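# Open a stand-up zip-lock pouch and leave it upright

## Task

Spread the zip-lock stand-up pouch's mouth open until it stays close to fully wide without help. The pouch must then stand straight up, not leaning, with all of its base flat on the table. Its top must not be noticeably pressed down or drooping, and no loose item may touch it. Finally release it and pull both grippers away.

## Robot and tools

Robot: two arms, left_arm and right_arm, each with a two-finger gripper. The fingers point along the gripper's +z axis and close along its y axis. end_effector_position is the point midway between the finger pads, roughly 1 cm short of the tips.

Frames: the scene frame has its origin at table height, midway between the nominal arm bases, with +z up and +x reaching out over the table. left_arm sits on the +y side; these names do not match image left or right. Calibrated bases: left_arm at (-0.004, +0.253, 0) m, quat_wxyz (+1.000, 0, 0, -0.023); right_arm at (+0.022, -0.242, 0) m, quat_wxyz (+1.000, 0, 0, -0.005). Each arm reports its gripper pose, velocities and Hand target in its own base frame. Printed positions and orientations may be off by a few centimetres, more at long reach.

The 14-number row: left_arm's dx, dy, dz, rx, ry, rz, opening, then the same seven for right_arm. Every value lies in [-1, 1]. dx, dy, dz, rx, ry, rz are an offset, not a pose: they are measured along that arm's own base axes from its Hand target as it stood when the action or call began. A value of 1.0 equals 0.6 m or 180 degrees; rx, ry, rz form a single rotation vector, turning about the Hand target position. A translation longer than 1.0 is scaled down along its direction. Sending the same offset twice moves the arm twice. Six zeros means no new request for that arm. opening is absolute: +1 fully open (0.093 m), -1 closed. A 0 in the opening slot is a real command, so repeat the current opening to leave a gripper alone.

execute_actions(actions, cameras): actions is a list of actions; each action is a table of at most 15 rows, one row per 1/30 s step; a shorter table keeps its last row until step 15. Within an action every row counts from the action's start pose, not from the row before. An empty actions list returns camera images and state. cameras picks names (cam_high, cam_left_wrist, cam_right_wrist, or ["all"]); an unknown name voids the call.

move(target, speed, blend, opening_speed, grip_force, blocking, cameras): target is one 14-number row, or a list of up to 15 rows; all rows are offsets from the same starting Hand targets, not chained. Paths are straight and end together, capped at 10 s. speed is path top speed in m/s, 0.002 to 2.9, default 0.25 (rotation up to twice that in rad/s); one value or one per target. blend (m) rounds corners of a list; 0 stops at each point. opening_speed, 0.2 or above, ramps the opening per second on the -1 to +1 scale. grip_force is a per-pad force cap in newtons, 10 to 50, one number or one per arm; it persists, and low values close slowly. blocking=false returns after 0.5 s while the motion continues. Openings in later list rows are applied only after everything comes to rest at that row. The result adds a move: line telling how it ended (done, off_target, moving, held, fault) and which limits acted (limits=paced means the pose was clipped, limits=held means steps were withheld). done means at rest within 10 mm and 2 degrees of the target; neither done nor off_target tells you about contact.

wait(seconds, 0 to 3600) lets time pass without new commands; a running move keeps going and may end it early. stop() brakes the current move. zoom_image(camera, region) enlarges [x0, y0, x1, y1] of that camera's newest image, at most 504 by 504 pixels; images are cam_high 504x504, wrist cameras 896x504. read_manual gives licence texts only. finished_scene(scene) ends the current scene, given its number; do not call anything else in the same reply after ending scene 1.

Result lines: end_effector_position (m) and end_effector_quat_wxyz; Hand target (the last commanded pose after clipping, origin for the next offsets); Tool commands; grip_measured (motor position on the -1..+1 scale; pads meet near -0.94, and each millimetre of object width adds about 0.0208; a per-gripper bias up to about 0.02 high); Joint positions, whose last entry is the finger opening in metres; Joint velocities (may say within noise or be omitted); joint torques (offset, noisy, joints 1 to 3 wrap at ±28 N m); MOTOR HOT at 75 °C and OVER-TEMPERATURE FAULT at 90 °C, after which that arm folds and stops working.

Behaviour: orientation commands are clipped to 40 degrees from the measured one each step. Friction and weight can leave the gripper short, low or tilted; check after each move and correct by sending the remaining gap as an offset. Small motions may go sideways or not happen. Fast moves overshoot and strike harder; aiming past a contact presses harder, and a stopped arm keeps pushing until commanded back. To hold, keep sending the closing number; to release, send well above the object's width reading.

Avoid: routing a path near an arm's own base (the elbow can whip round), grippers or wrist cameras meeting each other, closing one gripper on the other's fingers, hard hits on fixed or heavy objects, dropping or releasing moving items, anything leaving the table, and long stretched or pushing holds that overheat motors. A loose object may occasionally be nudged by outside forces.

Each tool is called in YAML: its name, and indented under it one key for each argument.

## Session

execute_actions:
  actions: []

zoom_image:
  camera: "cam_high"
  region: [120, 120, 380, 380]

Scene clock: 0.00 s.
left_arm: end_effector_position=(+0.2144, +0.0360, +0.3967) grip_measured=+1.000 end_effector_quat_wxyz=(+0.639, -0.064, +0.727, -0.242) | right_arm: end_effector_position=(+0.1779, +0.0437, +0.2182) grip_measured=+1.000 end_effector_quat_wxyz=(+0.422, -0.065, +0.894, +0.137)
Joint positions: left_arm=[0.998 0.691 1.05 -0.579 1.267 -0.239 0.093] | right_arm=[-0.127 0.476 0.799 -1.043 -0.402 -0.088 0.093]
Joint velocities: within noise
Joint torques (N m): no reading
Heat: left arm: 30 °C; right arm: 31 °C.
Hand target: left_arm +0.2143, +0.0353, +0.4021; +0.643, -0.053, +0.726, -0.238 | right_arm +0.1797, +0.0444, +0.2240; +0.428, -0.070, +0.891, +0.138
Tool commands: left_gripper/opening=+1.0 right_gripper/opening=+1.0

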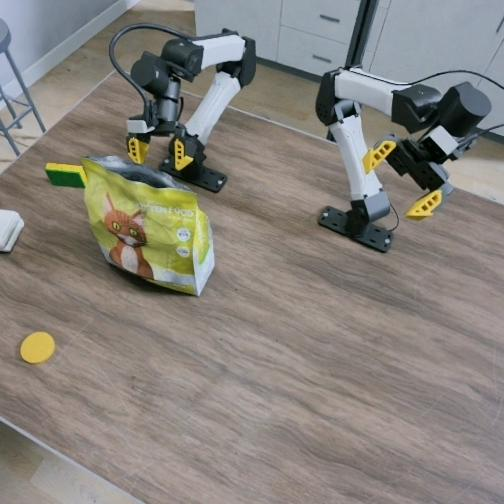

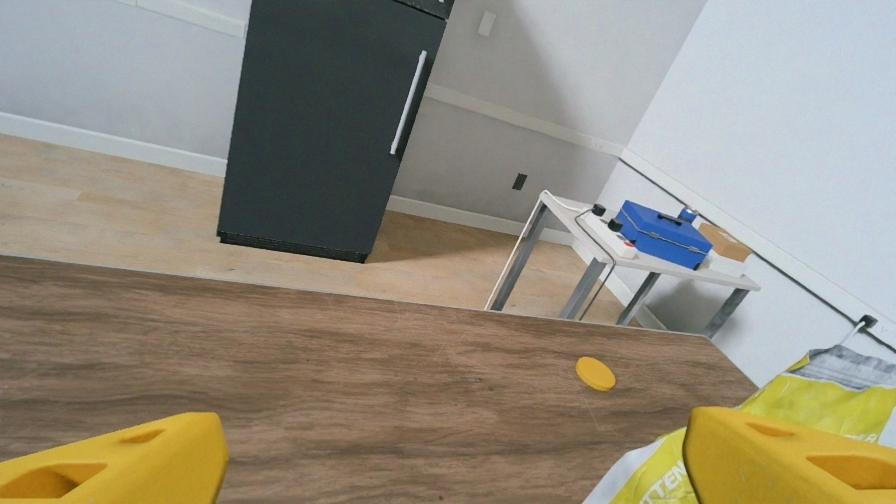

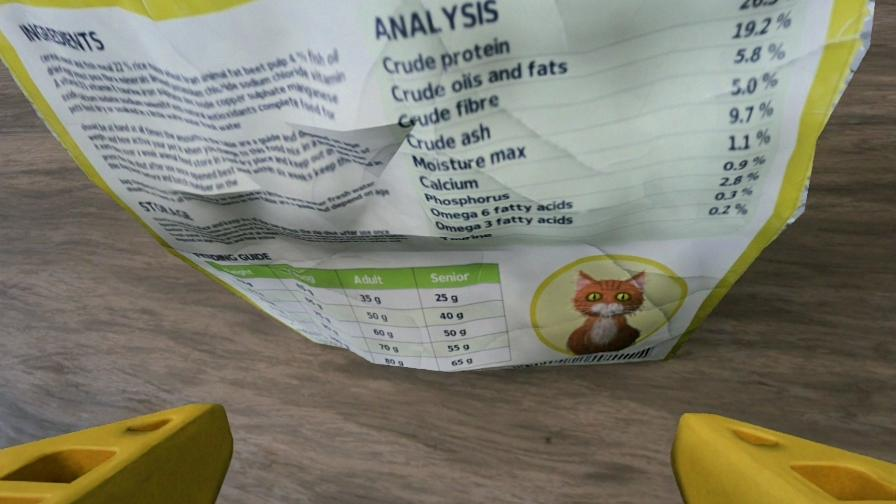

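Scaled by 1.938 from the camera's image (finer frame: 720x720).

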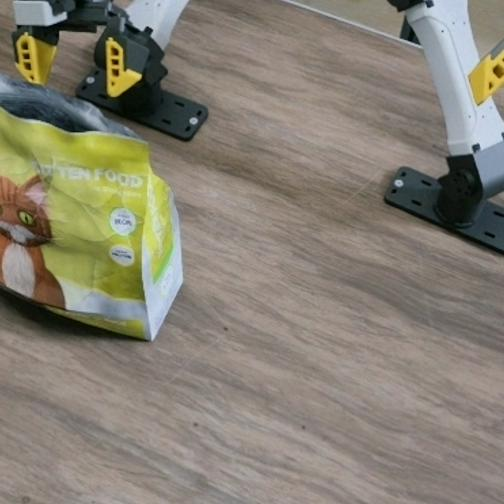

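zoom_image:
  camera: "cam_high"
  region: [70, 130, 230, 310]

Scaled by 2.800 from the camera's image (finer frame: 720x720).

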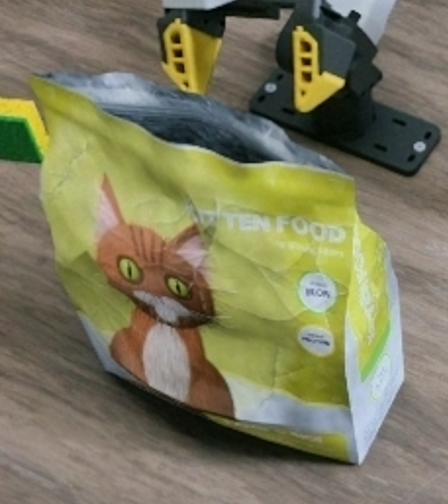

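move:
  target:
    - [0, 0, 0, 0, 0, 0, 1.0, -0.033, 0, 0.283, -0.03, -0.01, 0.06, -1.0]
    - [0, 0, 0, 0, 0, 0, 1.0, 0.1702, 0, 0.2203, -0.1714, -0.0547, 0.3715, -1.0]
  speed: 0.3
  blend: [0.04, 0]
  cameras: ["cam_high", "cam_right_wrist"]

zoom_image:
  camera: "cam_high"
  region: [60, 120, 240, 310]

Scene clock: 60.33 s.
left_arm: end_effector_position=(+0.2144, +0.0360, +0.3967) grip_measured=+1.000 end_effector_quat_wxyz=(+0.639, -0.064, +0.727, -0.242) | right_arm: end_effector_position=(+0.2876, +0.0403, +0.3477) grip_measured=-0.989 end_effector_quat_wxyz=(+0.388, -0.612, +0.688, +0.049)
Joint positions: left_arm=[0.998 0.691 1.05 -0.579 1.267 -0.239 0.093] | right_arm=[-0.241 1.435 1.864 -1.555 -0.694 -1.532 0]
Joint torques (N m): left_arm=[-0.13 1.21 6.76 1.99 0.08 0] | right_arm=[0.32 -4.63 8.29 0.82 -0.39 -0.09]
Heat: left arm: 34 °C; right arm: 37 °C.
Hand target: left_arm +0.2143, +0.0353, +0.4021; +0.643, -0.053, +0.726, -0.238 | right_arm +0.2818, +0.0444, +0.3562; +0.320, -0.658, +0.672, +0.113
Off the commanded pose: left_arm 0.005 m, 1 deg | right_arm 0.011 m, 12 deg.
joint sent to its limit (right arm) — joint 4 (wrist pitch), lower limit. The joint targets are off in position and orientation.
move: off_target (right_arm)

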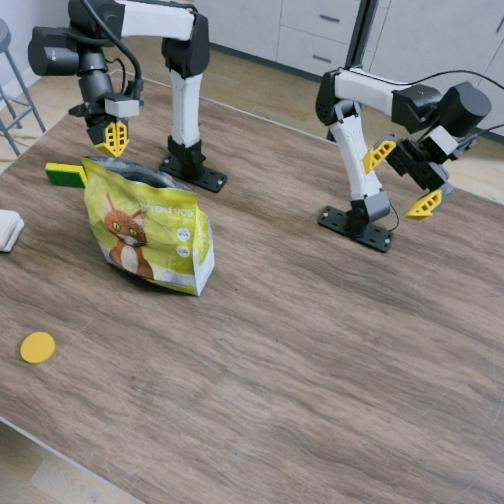

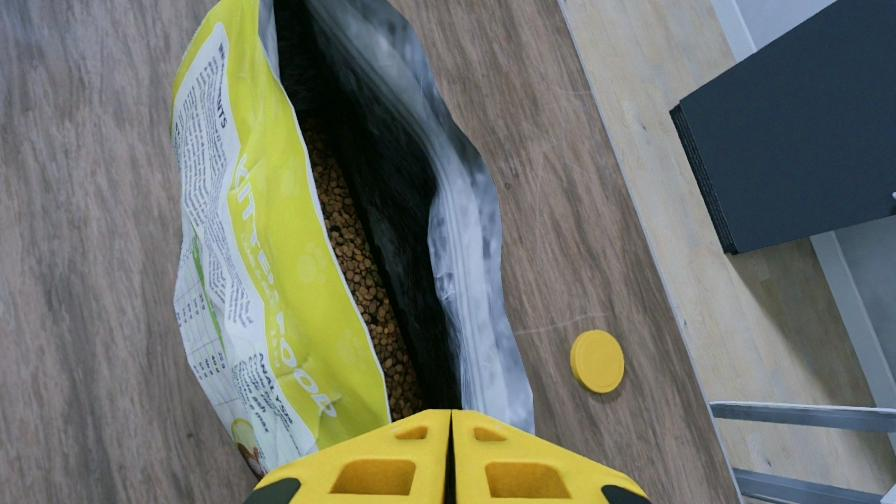

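Scaled by 2.653 from the camera's image (finer frame: 720x720).

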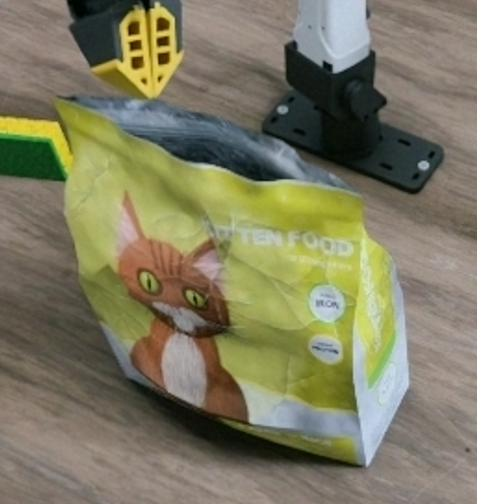

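move:
  target:
    - [0, 0, 0, 0, 0, 0, 1.0, 0.0553, 0.112, -0.1253, 0, 0, 0, -1.0]
    - [0, 0, 0, 0, 0, 0, 1.0, 0.0553, 0.112, -0.1253, 0, 0, 0, 0.2]
  speed: 0.1
  opening_speed: 1.2
  cameras: ["cam_high", "cam_right_wrist"]

zoom_image:
  camera: "cam_high"
  region: [60, 120, 240, 310]

Scene clock: 75.53 s.
left_arm: end_effector_position=(+0.2144, +0.0360, +0.3967) grip_measured=+1.000 end_effector_quat_wxyz=(+0.639, -0.064, +0.727, -0.242) | right_arm: end_effector_position=(+0.3048, +0.1119, +0.2834) grip_measured=+0.198 end_effector_quat_wxyz=(-0.314, +0.660, -0.670, -0.130)
Joint positions: left_arm=[0.998 0.691 1.05 -0.579 1.267 -0.239 0.093] | right_arm=[0.049 1.529 1.72 -1.415 -0.612 -1.395 0.055]
Joint torques (N m): left_arm=[-0.12 1.24 6.84 2 0.07 0] | right_arm=[0.18 -6.01 4.38 1.66 -0.15 0.2]
Heat: left arm: 34 °C; right arm: 35 °C.
Hand target: left_arm +0.2143, +0.0353, +0.4021; +0.643, -0.053, +0.726, -0.238 | right_arm +0.3150, +0.1116, +0.2810; -0.320, +0.658, -0.672, -0.113
Off the commanded pose: left_arm 0.005 m, 1 deg | right_arm 0.010 m, 2 deg.
move: done

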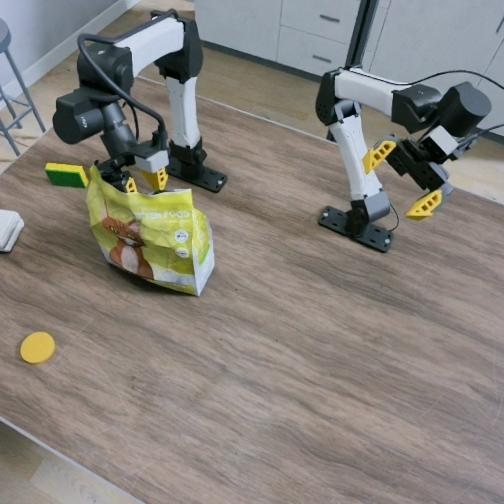

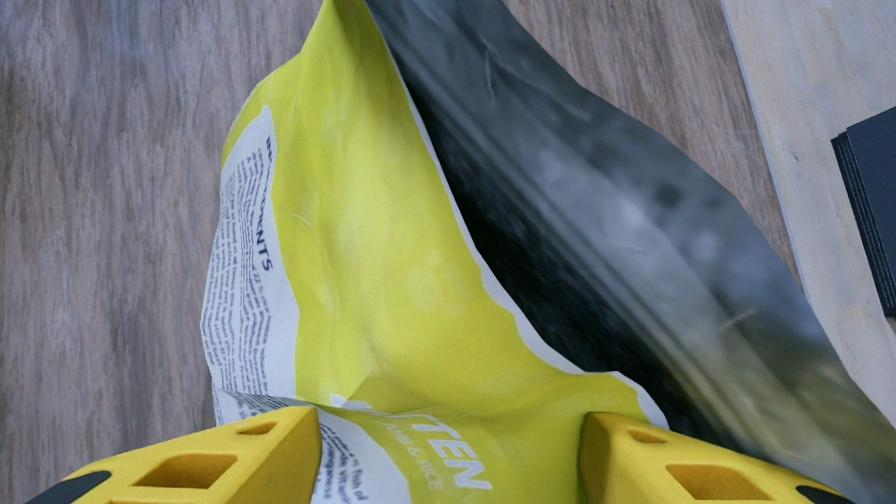

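Scaled by 2.653 from the camera's image (finer frame: 720x720).

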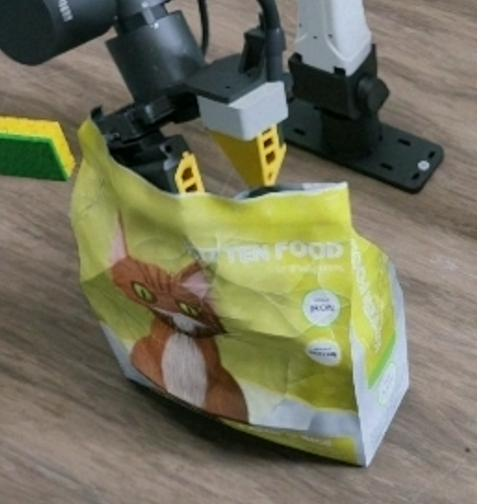

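move:
  target:
    - [0, 0, 0, 0, 0, 0, 1.0, -0.0373, -0.0765, 0.1027, 0, 0, 0, 0.2]
    - [0, 0, 0, 0, 0, 0, 1.0, 0.0023, -0.075, 0.0817, 0, 0, 0, -1.0]
  speed: 0.12
  cameras: ["cam_high", "cam_right_wrist"]

zoom_image:
  camera: "cam_high"
  region: [60, 120, 240, 310]

Scene clock: 89.33 s.
left_arm: end_effector_position=(+0.2144, +0.0360, +0.3967) grip_measured=+1.000 end_effector_quat_wxyz=(+0.639, -0.064, +0.727, -0.242) | right_arm: end_effector_position=(+0.3201, +0.0588, +0.3210) grip_measured=-0.989 end_effector_quat_wxyz=(-0.338, +0.639, -0.686, -0.082)
Joint positions: left_arm=[0.998 0.691 1.05 -0.579 1.267 -0.239 0.093] | right_arm=[-0.126 1.593 1.944 -1.558 -0.625 -1.507 0]
Joint torques (N m): left_arm=[-0.09 1.21 6.82 2 0.08 -0.01] | right_arm=[0.35 -5.97 8.38 0.73 -0.69 -0.08]
Heat: left arm: 34 °C; right arm: 35 °C.
Hand target: left_arm +0.2143, +0.0353, +0.4021; +0.643, -0.053, +0.726, -0.238 | right_arm +0.3163, +0.0666, +0.3301; -0.320, +0.658, -0.672, -0.113
Off the commanded pose: left_arm 0.005 m, 1 deg | right_arm 0.013 m, 5 deg.
joint sent to its limit (right arm) — joint 4 (wrist pitch), lower limit. The joint targets are off in position and orientation.
move: off_target (right_arm); target 2's new opening was sent with right_arm's hand 0.013 m and 5 deg from that target

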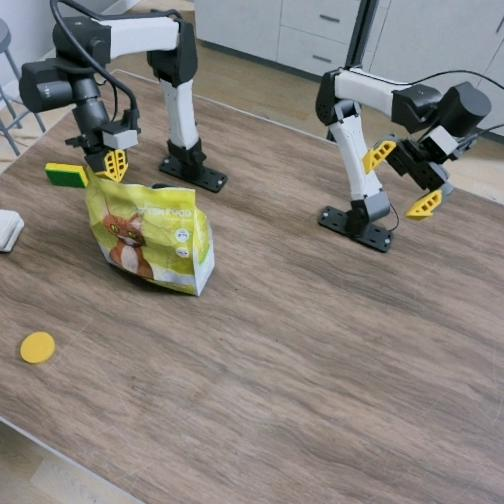

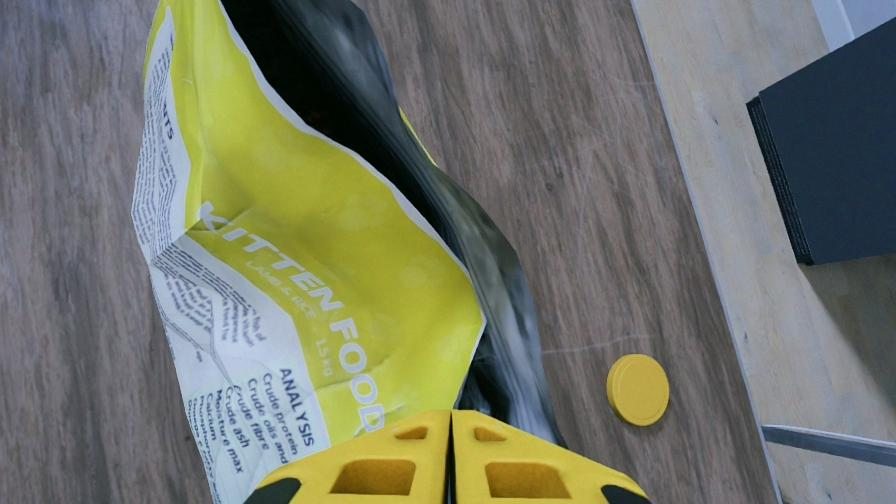

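Scaled by 2.653 from the camera's image (finer frame: 720x720).

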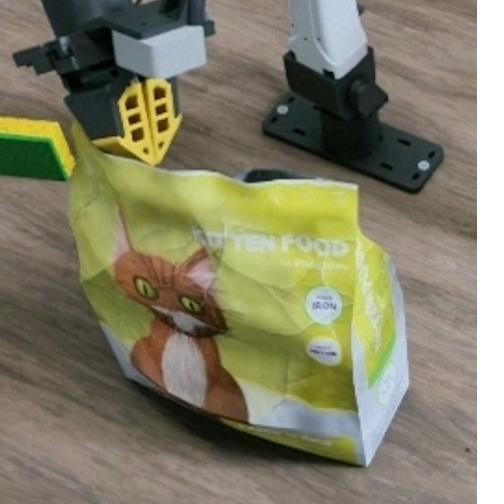

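move:
  target:
    - [0, 0, 0, 0, 0, 0, 1.0, 0, 0.01, 0.05, 0, 0, 0, -1.0]
    - [0, 0, 0, 0, 0, 0, 1.0, -0.0122, 0.1373, 0.0332, 0, 0, 0, -1.0]
  speed: 0.15
  blend: [0.015, 0]
  cameras: ["cam_high", "cam_right_wrist"]

zoom_image:
  camera: "cam_high"
  region: [60, 120, 240, 310]

Scene clock: 111.80 s.
left_arm: end_effector_position=(+0.2144, +0.0360, +0.3967) grip_measured=+1.000 end_effector_quat_wxyz=(+0.639, -0.064, +0.727, -0.242) | right_arm: end_effector_position=(+0.3108, +0.1525, +0.3442) grip_measured=-0.989 end_effector_quat_wxyz=(-0.325, +0.664, -0.663, -0.119)
Joint positions: left_arm=[0.998 0.691 1.05 -0.579 1.267 -0.239 0.093] | right_arm=[0.198 1.659 2.115 -1.56 -0.553 -1.24 0]
Joint torques (N m): left_arm=[-0.1 1.22 6.8 2 0.08 0] | right_arm=[0.13 -6.69 8.18 0.95 -0.14 0.21]
Heat: left arm: 35 °C; right arm: 36 °C.
Hand target: left_arm +0.2143, +0.0353, +0.4021; +0.643, -0.053, +0.726, -0.238 | right_arm +0.3090, +0.1490, +0.3500; -0.320, +0.658, -0.672, -0.113
Off the commanded pose: left_arm 0.005 m, 1 deg | right_arm 0.007 m, 2 deg.
joint sent to its limit (right arm) — joint 4 (wrist pitch), lower limit. The joint targets are off in position, not in orientation.
move: done

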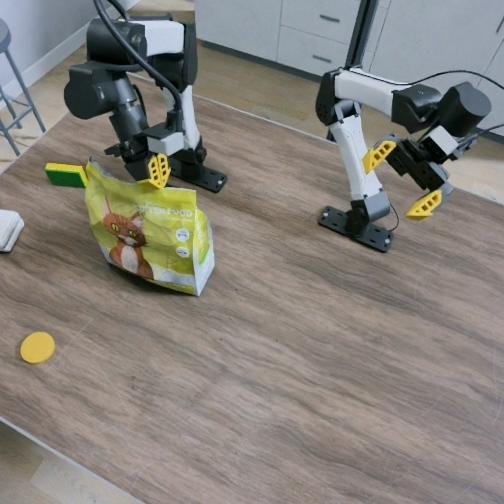

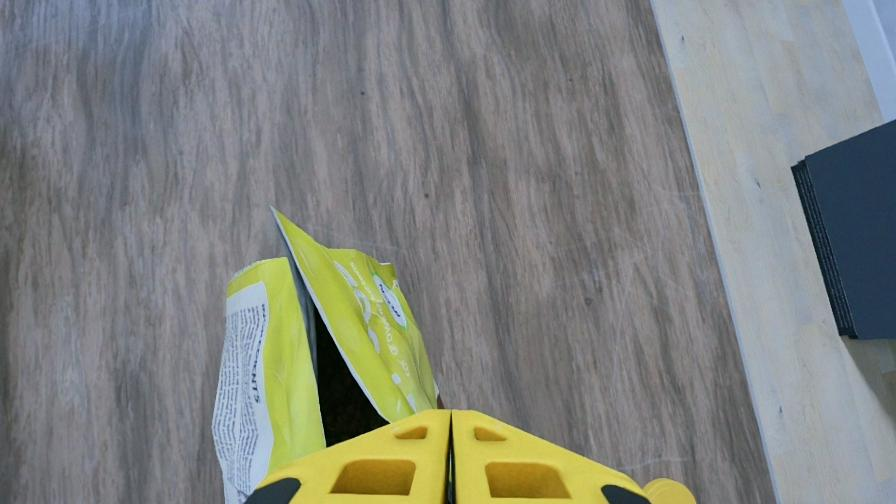

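Scaled by 2.653 from the camera's image (finer frame: 720x720).

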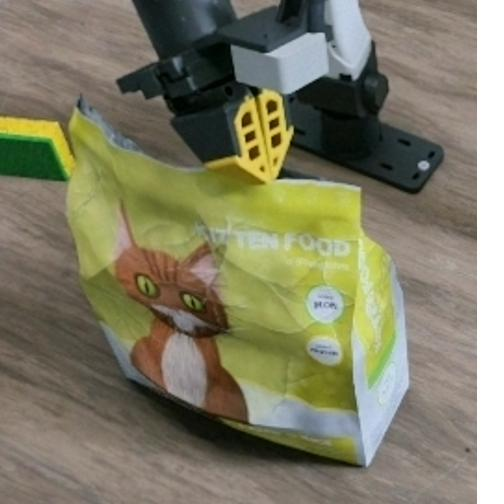

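move:
  target:
    - [0, 0, 0, 0, 0, 0, 1.0, -0.015, -0.0208, -0.0225, -0.0349, -0.0753, 0.0972, -1.0]
  speed: 0.12
  cameras: ["cam_high", "cam_right_wrist"]

zoom_image:
  camera: "cam_right_wrist"
  region: [200, 150, 704, 504]

Scene clock: 155.20 s.
left_arm: end_effector_position=(+0.2144, +0.0360, +0.3967) grip_measured=+1.000 end_effector_quat_wxyz=(+0.639, -0.064, +0.727, -0.242) | right_arm: end_effector_position=(+0.2999, +0.1413, +0.3308) grip_measured=-0.989 end_effector_quat_wxyz=(-0.328, +0.779, -0.532, -0.062)
Joint positions: left_arm=[0.998 0.691 1.05 -0.579 1.267 -0.239 0.093] | right_arm=[0.17 1.609 2.016 -1.56 -0.553 -1.653 0]
Joint torques (N m): left_arm=[-0.14 1.17 6.8 2 0.07 0] | right_arm=[-0.98 -8.85 3.64 1.43 -0.38 -0.09]
Heat: left arm: 35 °C; right arm: 39 °C.
Hand target: left_arm +0.2143, +0.0353, +0.4021; +0.643, -0.053, +0.726, -0.238 | right_arm +0.3000, +0.1365, +0.3365; -0.339, +0.777, -0.528, -0.046
Off the commanded pose: left_arm 0.005 m, 1 deg | right_arm 0.007 m, 2 deg.
move: done

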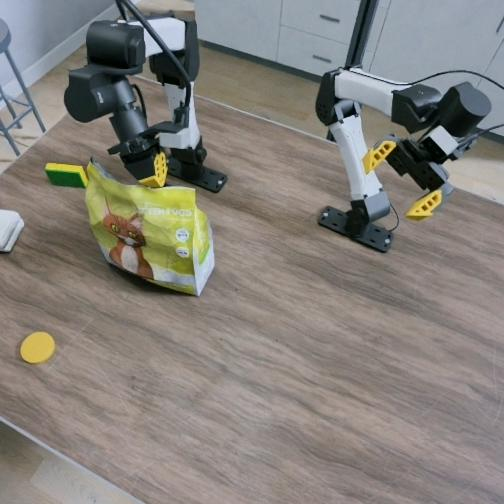

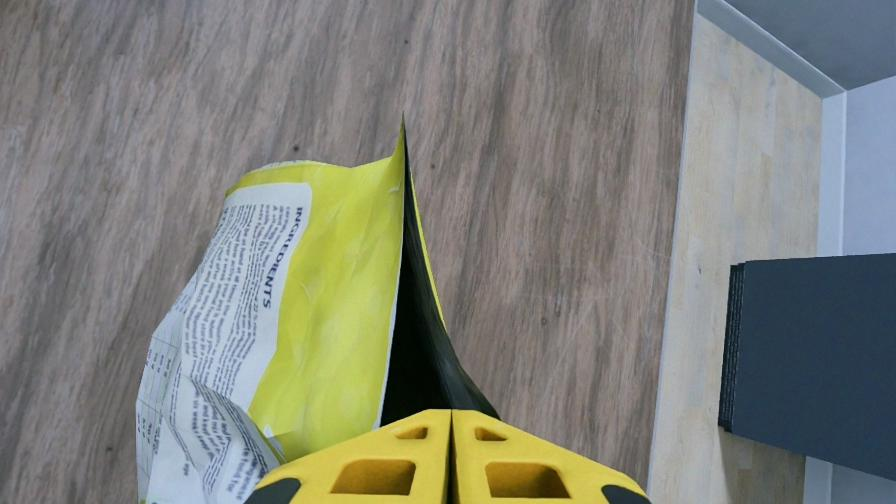

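Scaled by 1.000.

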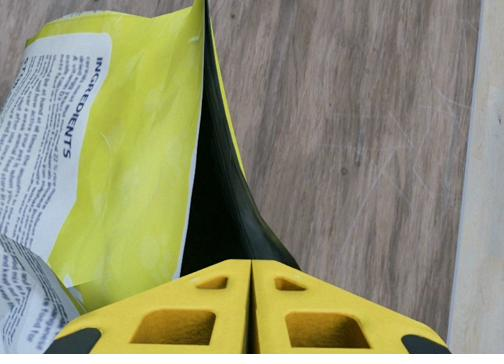

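move:
  target:
    - [0, 0, 0, 0, 0, 0, 1.0, 0.01, 0.02, -0.055, 0, 0, 0, -1.0]
    - [0, 0, 0, 0, 0, 0, 1.0, -0.0733, -0.0017, -0.06, 0, 0, 0, -1.0]
  speed: 0.08
  cameras: ["cam_high", "cam_right_wrist"]

zoom_image:
  camera: "cam_high"
  region: [60, 120, 240, 310]

Scene clock: 165.13 s.
left_arm: end_effector_position=(+0.2144, +0.0360, +0.3967) grip_measured=+1.000 end_effector_quat_wxyz=(+0.639, -0.064, +0.727, -0.242) | right_arm: end_effector_position=(+0.2560, +0.1372, +0.2997) grip_measured=-0.989 end_effector_quat_wxyz=(-0.336, +0.779, -0.527, -0.056)
Joint positions: left_arm=[0.998 0.691 1.05 -0.579 1.267 -0.239 0.093] | right_arm=[0.183 1.354 1.629 -1.399 -0.553 -1.641 0]
Joint torques (N m): left_arm=[-0.13 1.24 6.84 2 0.08 -0.01] | right_arm=[-0.85 -5.93 4.12 1.42 -0.22 0.08]
Heat: left arm: 35 °C; right arm: 37 °C.
Hand target: left_arm +0.2143, +0.0353, +0.4021; +0.643, -0.053, +0.726, -0.238 | right_arm +0.2560, +0.1355, +0.3005; -0.339, +0.777, -0.528, -0.046
Off the commanded pose: left_arm 0.005 m, 1 deg | right_arm 0.002 m, 1 deg.
move: done

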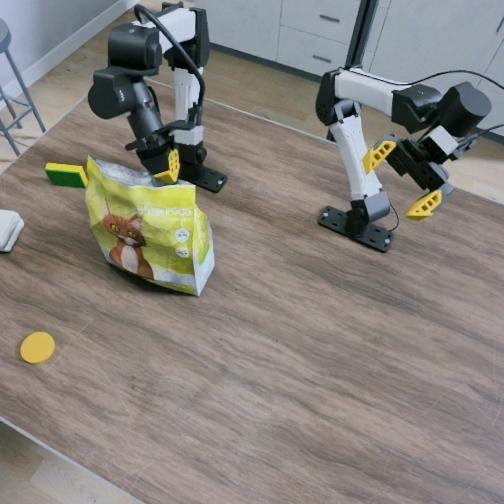

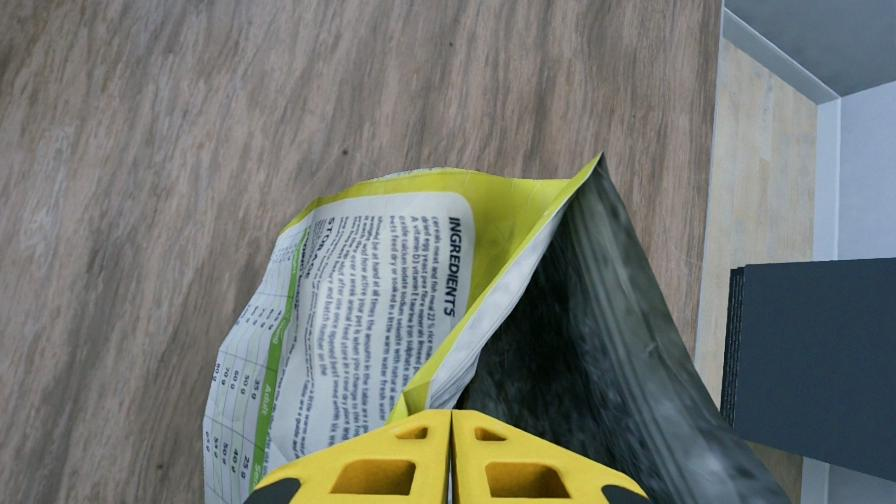

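Scaled by 2.653 from the camera's image (finer frame: 720x720).

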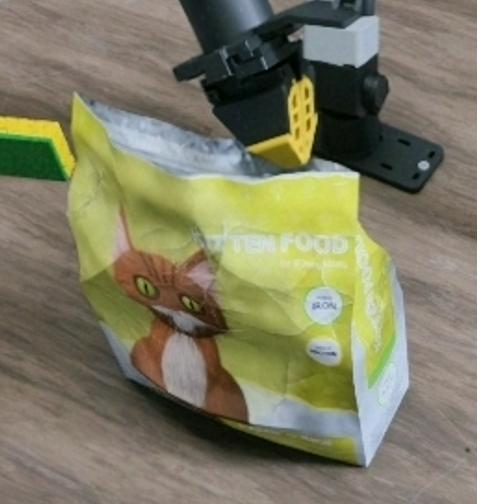

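move:
  target:
    - [0, 0, 0, 0, 0, 0, 1.0, 0.1067, -0.0542, -0.0408, 0.0349, 0.0753, -0.0972, -1.0]
    - [0, 0, 0, 0, 0, 0, 1.0, 0.1067, -0.0542, -0.0408, 0.0349, 0.0753, -0.0972, 0.3]
  speed: 0.1
  cameras: ["cam_high", "cam_right_wrist"]

zoom_image:
  camera: "cam_high"
  region: [60, 120, 240, 310]

Scene clock: 177.07 s.
left_arm: end_effector_position=(+0.2144, +0.0360, +0.3967) grip_measured=+1.000 end_effector_quat_wxyz=(+0.639, -0.064, +0.727, -0.242) | right_arm: end_effector_position=(+0.3072, +0.1039, +0.2615) grip_measured=+0.298 end_effector_quat_wxyz=(-0.291, +0.663, -0.678, -0.127)
Joint positions: left_arm=[0.998 0.691 1.05 -0.579 1.267 -0.239 0.093] | right_arm=[0.037 1.539 1.661 -1.394 -0.582 -1.421 0.06]
Joint torques (N m): left_arm=[-0.18 1.17 6.82 2 0.09 -0.01] | right_arm=[-0.94 -6.02 9.31 1.33 -0.65 0.19]
Heat: left arm: 35 °C; right arm: 37 °C.
Hand target: left_arm +0.2143, +0.0353, +0.4021; +0.643, -0.053, +0.726, -0.238 | right_arm +0.3201, +0.1029, +0.2760; -0.320, +0.658, -0.672, -0.113
Off the commanded pose: left_arm 0.005 m, 1 deg | right_arm 0.019 m, 4 deg.
move: off_target (right_arm); target 2's new opening was sent with right_arm's hand 0.020 m and 4 deg from that target

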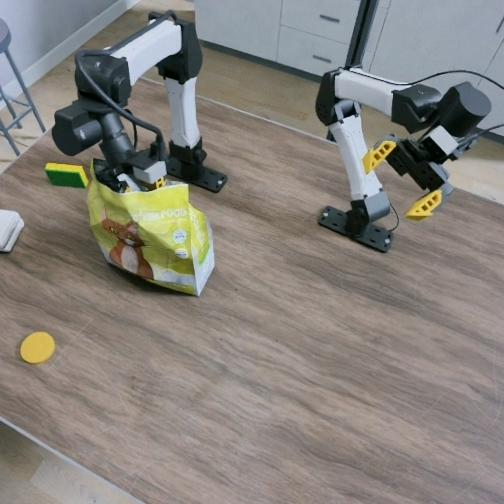

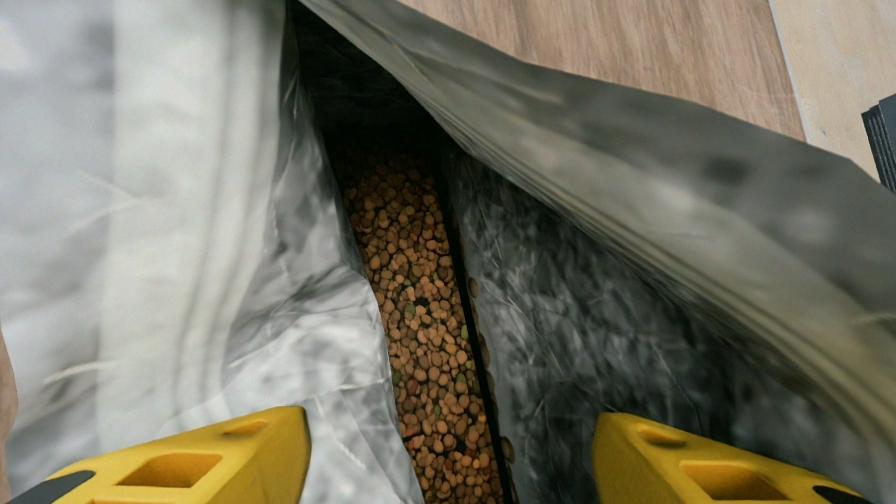

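Scaled by 2.653 from the camera's image (finer frame: 720x720).

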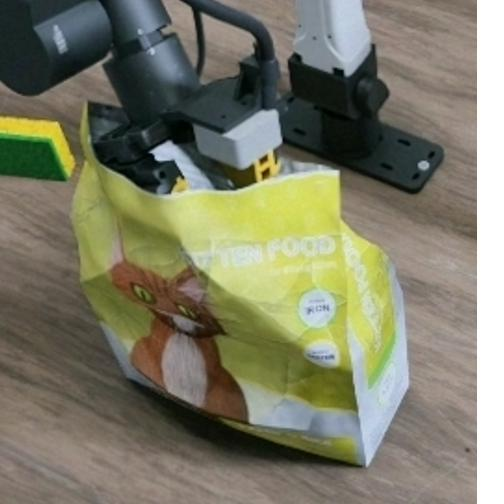

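move:
  target:
    - [0, 0, 0, 0, 0, 0, 1.0, 0, 0, 0, 0, 0, 0, 1.0]
    - [0, 0, 0, 0, 0, 0, 1.0, 0.045, 0, 0, 0, 0, 0, 1.0]
    - [0, 0, 0, 0, 0, 0, 1.0, -0.04, 0.0, 0, 0, 0, 0, 1.0]
  speed: 0.1
  cameras: ["cam_high", "cam_right_wrist"]

zoom_image:
  camera: "cam_high"
  region: [60, 120, 240, 310]

Scene clock: 183.00 s.
left_arm: end_effector_position=(+0.2144, +0.0360, +0.3967) grip_measured=+1.000 end_effector_quat_wxyz=(+0.639, -0.064, +0.727, -0.242) | right_arm: end_effector_position=(+0.2924, +0.1034, +0.2703) grip_measured=+1.000 end_effector_quat_wxyz=(-0.299, +0.665, -0.674, -0.120)
Joint positions: left_arm=[0.998 0.691 1.05 -0.579 1.267 -0.239 0.093] | right_arm=[0.037 1.478 1.635 -1.406 -0.582 -1.424 0.093]
Joint torques (N m): left_arm=[-0.09 1.24 6.84 2 0.08 0] | right_arm=[-0.76 -7.66 4.22 1.45 -0.64 0.15]
Heat: left arm: 35 °C; right arm: 38 °C.
Hand target: left_arm +0.2143, +0.0353, +0.4021; +0.643, -0.053, +0.726, -0.238 | right_arm +0.2961, +0.1029, +0.2760; -0.320, +0.658, -0.672, -0.113
Off the commanded pose: left_arm 0.005 m, 1 deg | right_arm 0.007 m, 3 deg.
move: off_target (right_arm)

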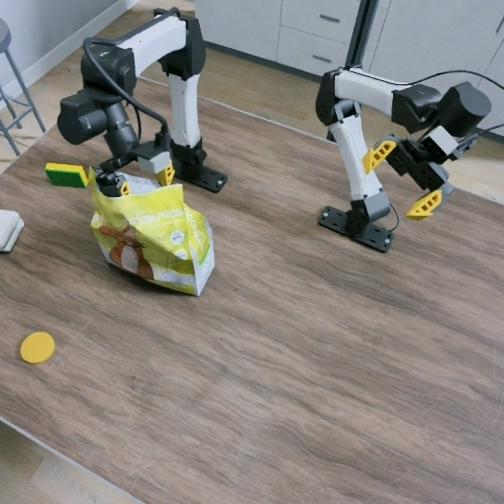

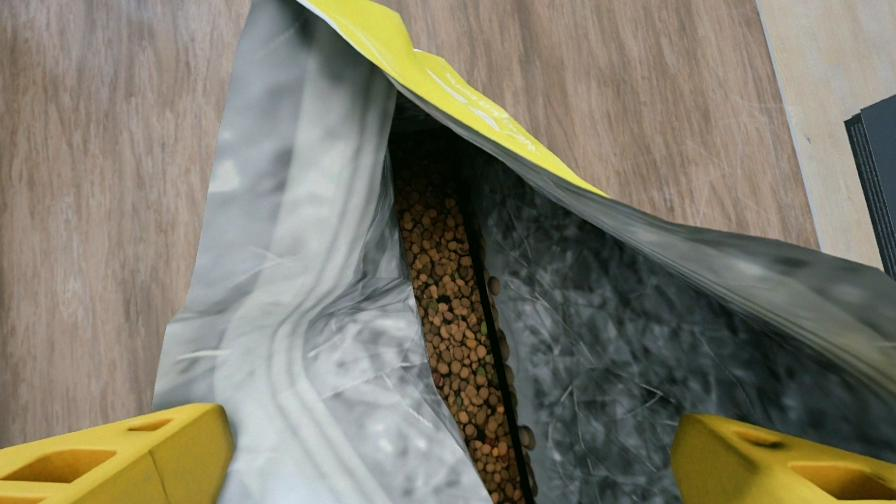

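Scaled by 2.653 from the camera's image (finer frame: 720x720).

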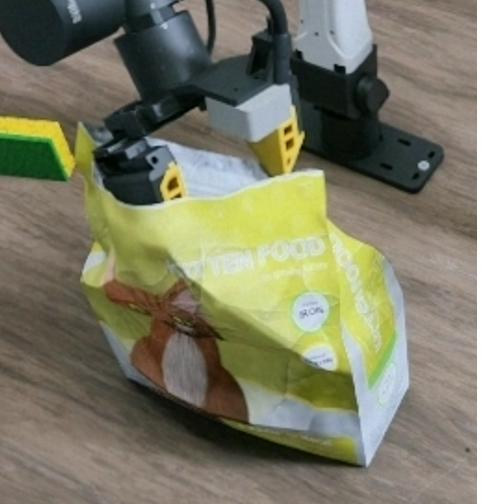

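move:
  target:
    - [0, 0, 0, 0, 0, 0, 1.0, 0.03, 0, 0, 0, 0, 0, 1.0]
    - [0, 0, 0, 0, 0, 0, 1.0, 0.03, 0, 0, 0, 0, 0, -0.6]
    - [0, 0, 0, 0, 0, 0, 1.0, 0.0, -0.06, 0.15, 0, 0, 0, -0.6]
  speed: 0.12
  opening_speed: 1.5
  cameras: ["cam_high", "cam_right_wrist"]

zoom_image:
  camera: "cam_high"
  region: [60, 120, 240, 310]

Scene clock: 196.63 s.
left_arm: end_effector_position=(+0.2144, +0.0360, +0.3967) grip_measured=+1.000 end_effector_quat_wxyz=(+0.639, -0.064, +0.727, -0.242) | right_arm: end_effector_position=(+0.3061, +0.0640, +0.3520) grip_measured=-0.599 end_effector_quat_wxyz=(-0.370, +0.630, -0.680, -0.055)
Joint positions: left_arm=[0.998 0.691 1.05 -0.579 1.267 -0.239 0.093] | right_arm=[-0.117 1.523 1.979 -1.553 -0.629 -1.455 0.016]
Joint torques (N m): left_arm=[-0.13 1.17 6.8 2 0.07 0] | right_arm=[-0.84 -6.98 7.97 0.88 -0.75 0.07]
Heat: left arm: 35 °C; right arm: 37 °C.
Hand target: left_arm +0.2143, +0.0353, +0.4021; +0.643, -0.053, +0.726, -0.238 | right_arm +0.2961, +0.0669, +0.3660; -0.320, +0.658, -0.672, -0.113
Off the commanded pose: left_arm 0.005 m, 1 deg | right_arm 0.018 m, 9 deg.
joint sent to its limit (right arm) — joint 4 (wrist pitch), lower limit. The joint targets are off in position and orientation.
move: off_target (right_arm); target 2's new opening was sent with right_arm's hand 0.022 m and 4 deg from that target

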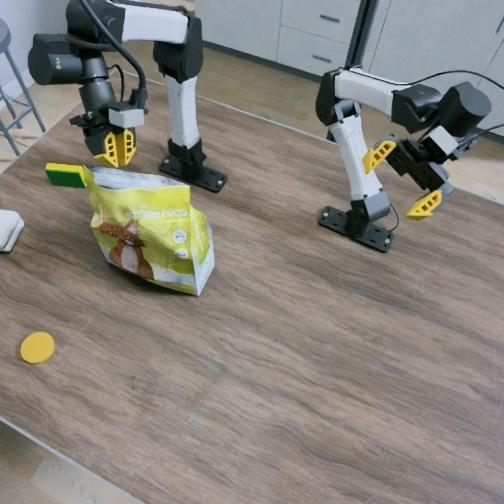

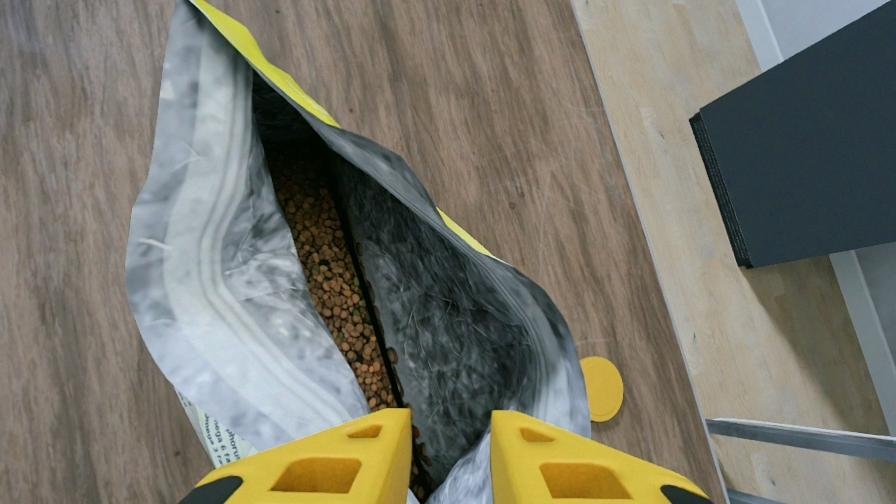

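Scaled by 2.653 from the camera's image (finer frame: 720x720).

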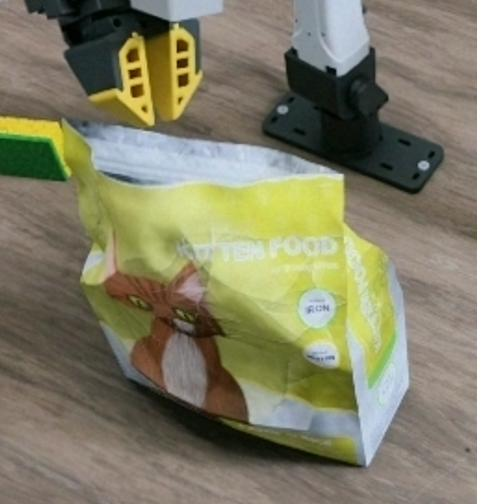

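move:
  target:
    - [0, 0, 0, 0, 0, 0, 1.0, -0.03, -0.01, 0.06, 0.01, 0.003, -0.03, -0.6]
    - [0, 0, 0, 0, 0, 0, 1.0, -0.29, -0.062, 0.09, 0.1714, 0.0547, -0.3715, -0.6]
  speed: 0.25
  blend: [0.02, 0]
  cameras: ["cam_high", "cam_right_wrist"]

zoom_image:
  camera: "cam_high"
  region: [60, 120, 240, 310]

Scene clock: 232.43 s.
left_arm: end_effector_position=(+0.2144, +0.0360, +0.3967) grip_measured=+1.000 end_effector_quat_wxyz=(+0.639, -0.064, +0.727, -0.242) | right_arm: end_effector_position=(+0.1255, +0.0341, +0.4199) grip_measured=-0.599 end_effector_quat_wxyz=(+0.476, -0.047, +0.872, +0.105)
Joint positions: left_arm=[0.998 0.691 1.05 -0.579 1.267 -0.239 0.093] | right_arm=[0.328 0.831 1.832 -1.553 0.049 0.192 0.016]
Joint torques (N m): left_arm=[-0.17 1.22 6.79 2 0.08 0] | right_arm=[0.31 3.66 5.37 1.79 0.23 0.18]
Heat: left arm: 35 °C; right arm: 37 °C.
Hand target: left_arm +0.2143, +0.0353, +0.4021; +0.643, -0.053, +0.726, -0.238 | right_arm +0.1221, +0.0297, +0.4200; +0.428, -0.070, +0.891, +0.138
Off the commanded pose: left_arm 0.005 m, 1 deg | right_arm 0.006 m, 8 deg.
joint sent to its limit (right arm) — joint 4 (wrist pitch), lower limit. The joint targets are off in orientation, not in position.
move: off_target (right_arm)

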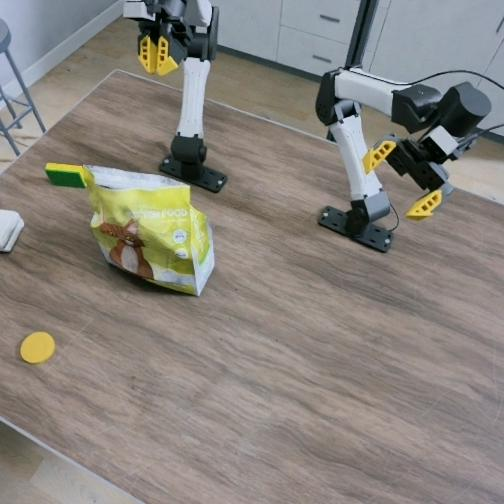

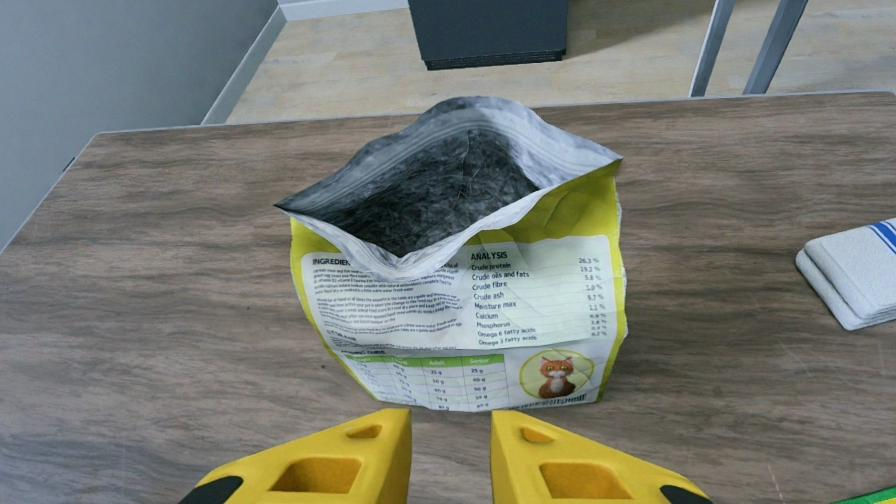

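Scaled by 2.653 from the camera's image (finer frame: 720x720).

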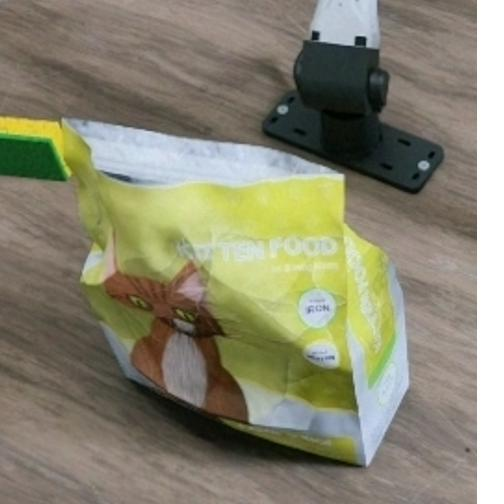

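zoom_image:
  camera: "cam_right_wrist"
  region: [250, 80, 650, 430]

Scaled by 1.260 from the camera's image (finer frame: 1280x720).

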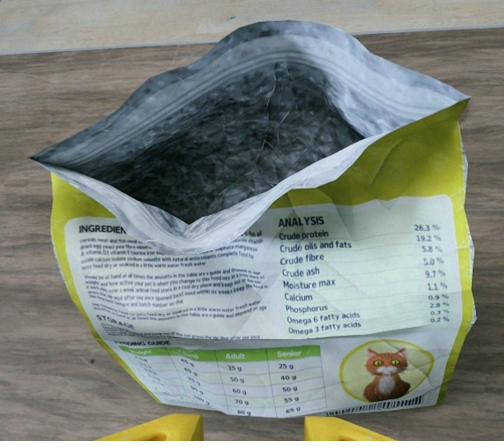

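move:
  target:
    - [0, 0, 0, 0, 0, 0, 1.0, 0.288, 0.0505, -0.103, -0.1714, -0.0547, 0.3715, -1.0]
    - [0, 0, 0, 0, 0, 0, 1.0, 0.338, 0.124, -0.25, -0.1714, -0.0547, 0.3715, -1.0]
    - [0, 0, 0, 0, 0, 0, 1.0, 0.338, 0.124, -0.25, -0.1714, -0.0547, 0.3715, 1.0]
    - [0, 0, 0, 0, 0, 0, 1.0, 0.405, 0.124, -0.25, -0.1714, -0.0547, 0.3715, 1.0]
  speed: [0.25, 0.12, 0.1, 0.1]
  blend: [0.02, 0, 0, 0]
  cameras: ["cam_high", "cam_right_wrist"]

zoom_image:
  camera: "cam_high"
  region: [60, 120, 240, 310]

Scene clock: 275.47 s.
left_arm: end_effector_position=(+0.2144, +0.0360, +0.3967) grip_measured=+1.000 end_effector_quat_wxyz=(+0.639, -0.064, +0.727, -0.242) | right_arm: end_effector_position=(+0.3486, +0.1082, +0.2537) grip_measured=+1.000 end_effector_quat_wxyz=(-0.293, +0.653, -0.682, -0.148)
Joint positions: left_arm=[0.998 0.691 1.05 -0.579 1.267 -0.239 0.093] | right_arm=[0.031 1.704 1.793 -1.382 -0.617 -1.407 0.093]
Joint torques (N m): left_arm=[-0.16 1.21 6.82 2 0.07 -0.01] | right_arm=[-0.27 -7.86 10.89 1.32 -0.25 0.09]
Heat: left arm: 36 °C; right arm: 36 °C.
Hand target: left_arm +0.2143, +0.0353, +0.4021; +0.643, -0.053, +0.726, -0.238 | right_arm +0.3651, +0.1041, +0.2700; -0.320, +0.658, -0.672, -0.113
Off the commanded pose: left_arm 0.005 m, 1 deg | right_arm 0.024 m, 5 deg.
move: off_target (right_arm); target 3's new opening was sent with right_arm's hand 0.005 m and 3 deg from that target

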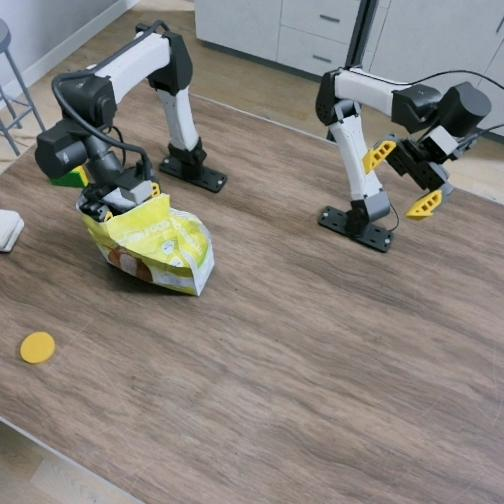

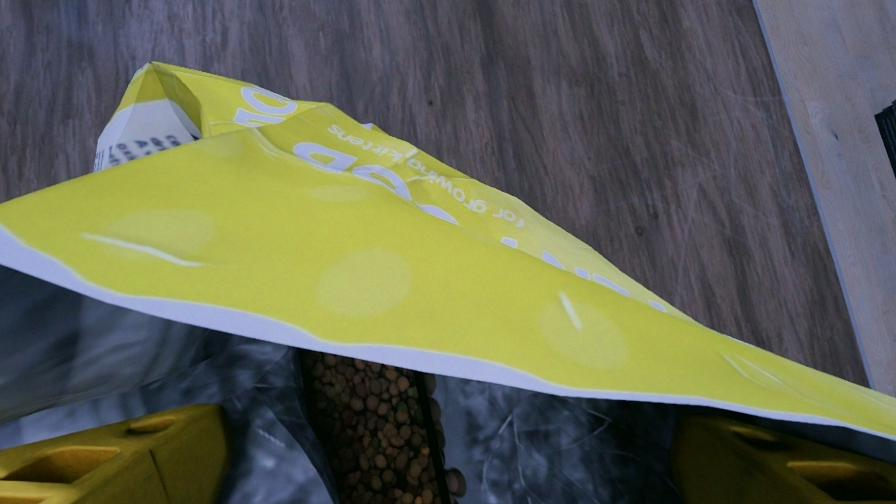

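Scaled by 2.653 from the camera's image (finer frame: 720x720).

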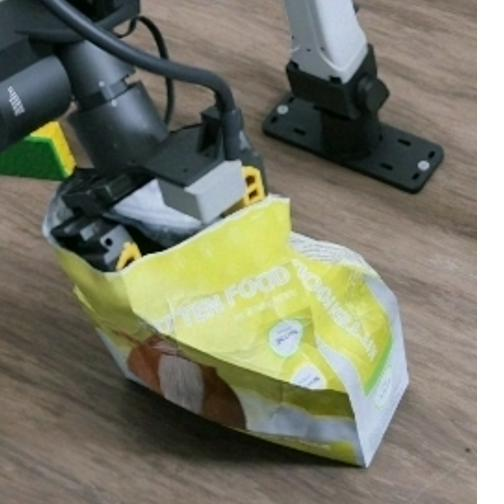

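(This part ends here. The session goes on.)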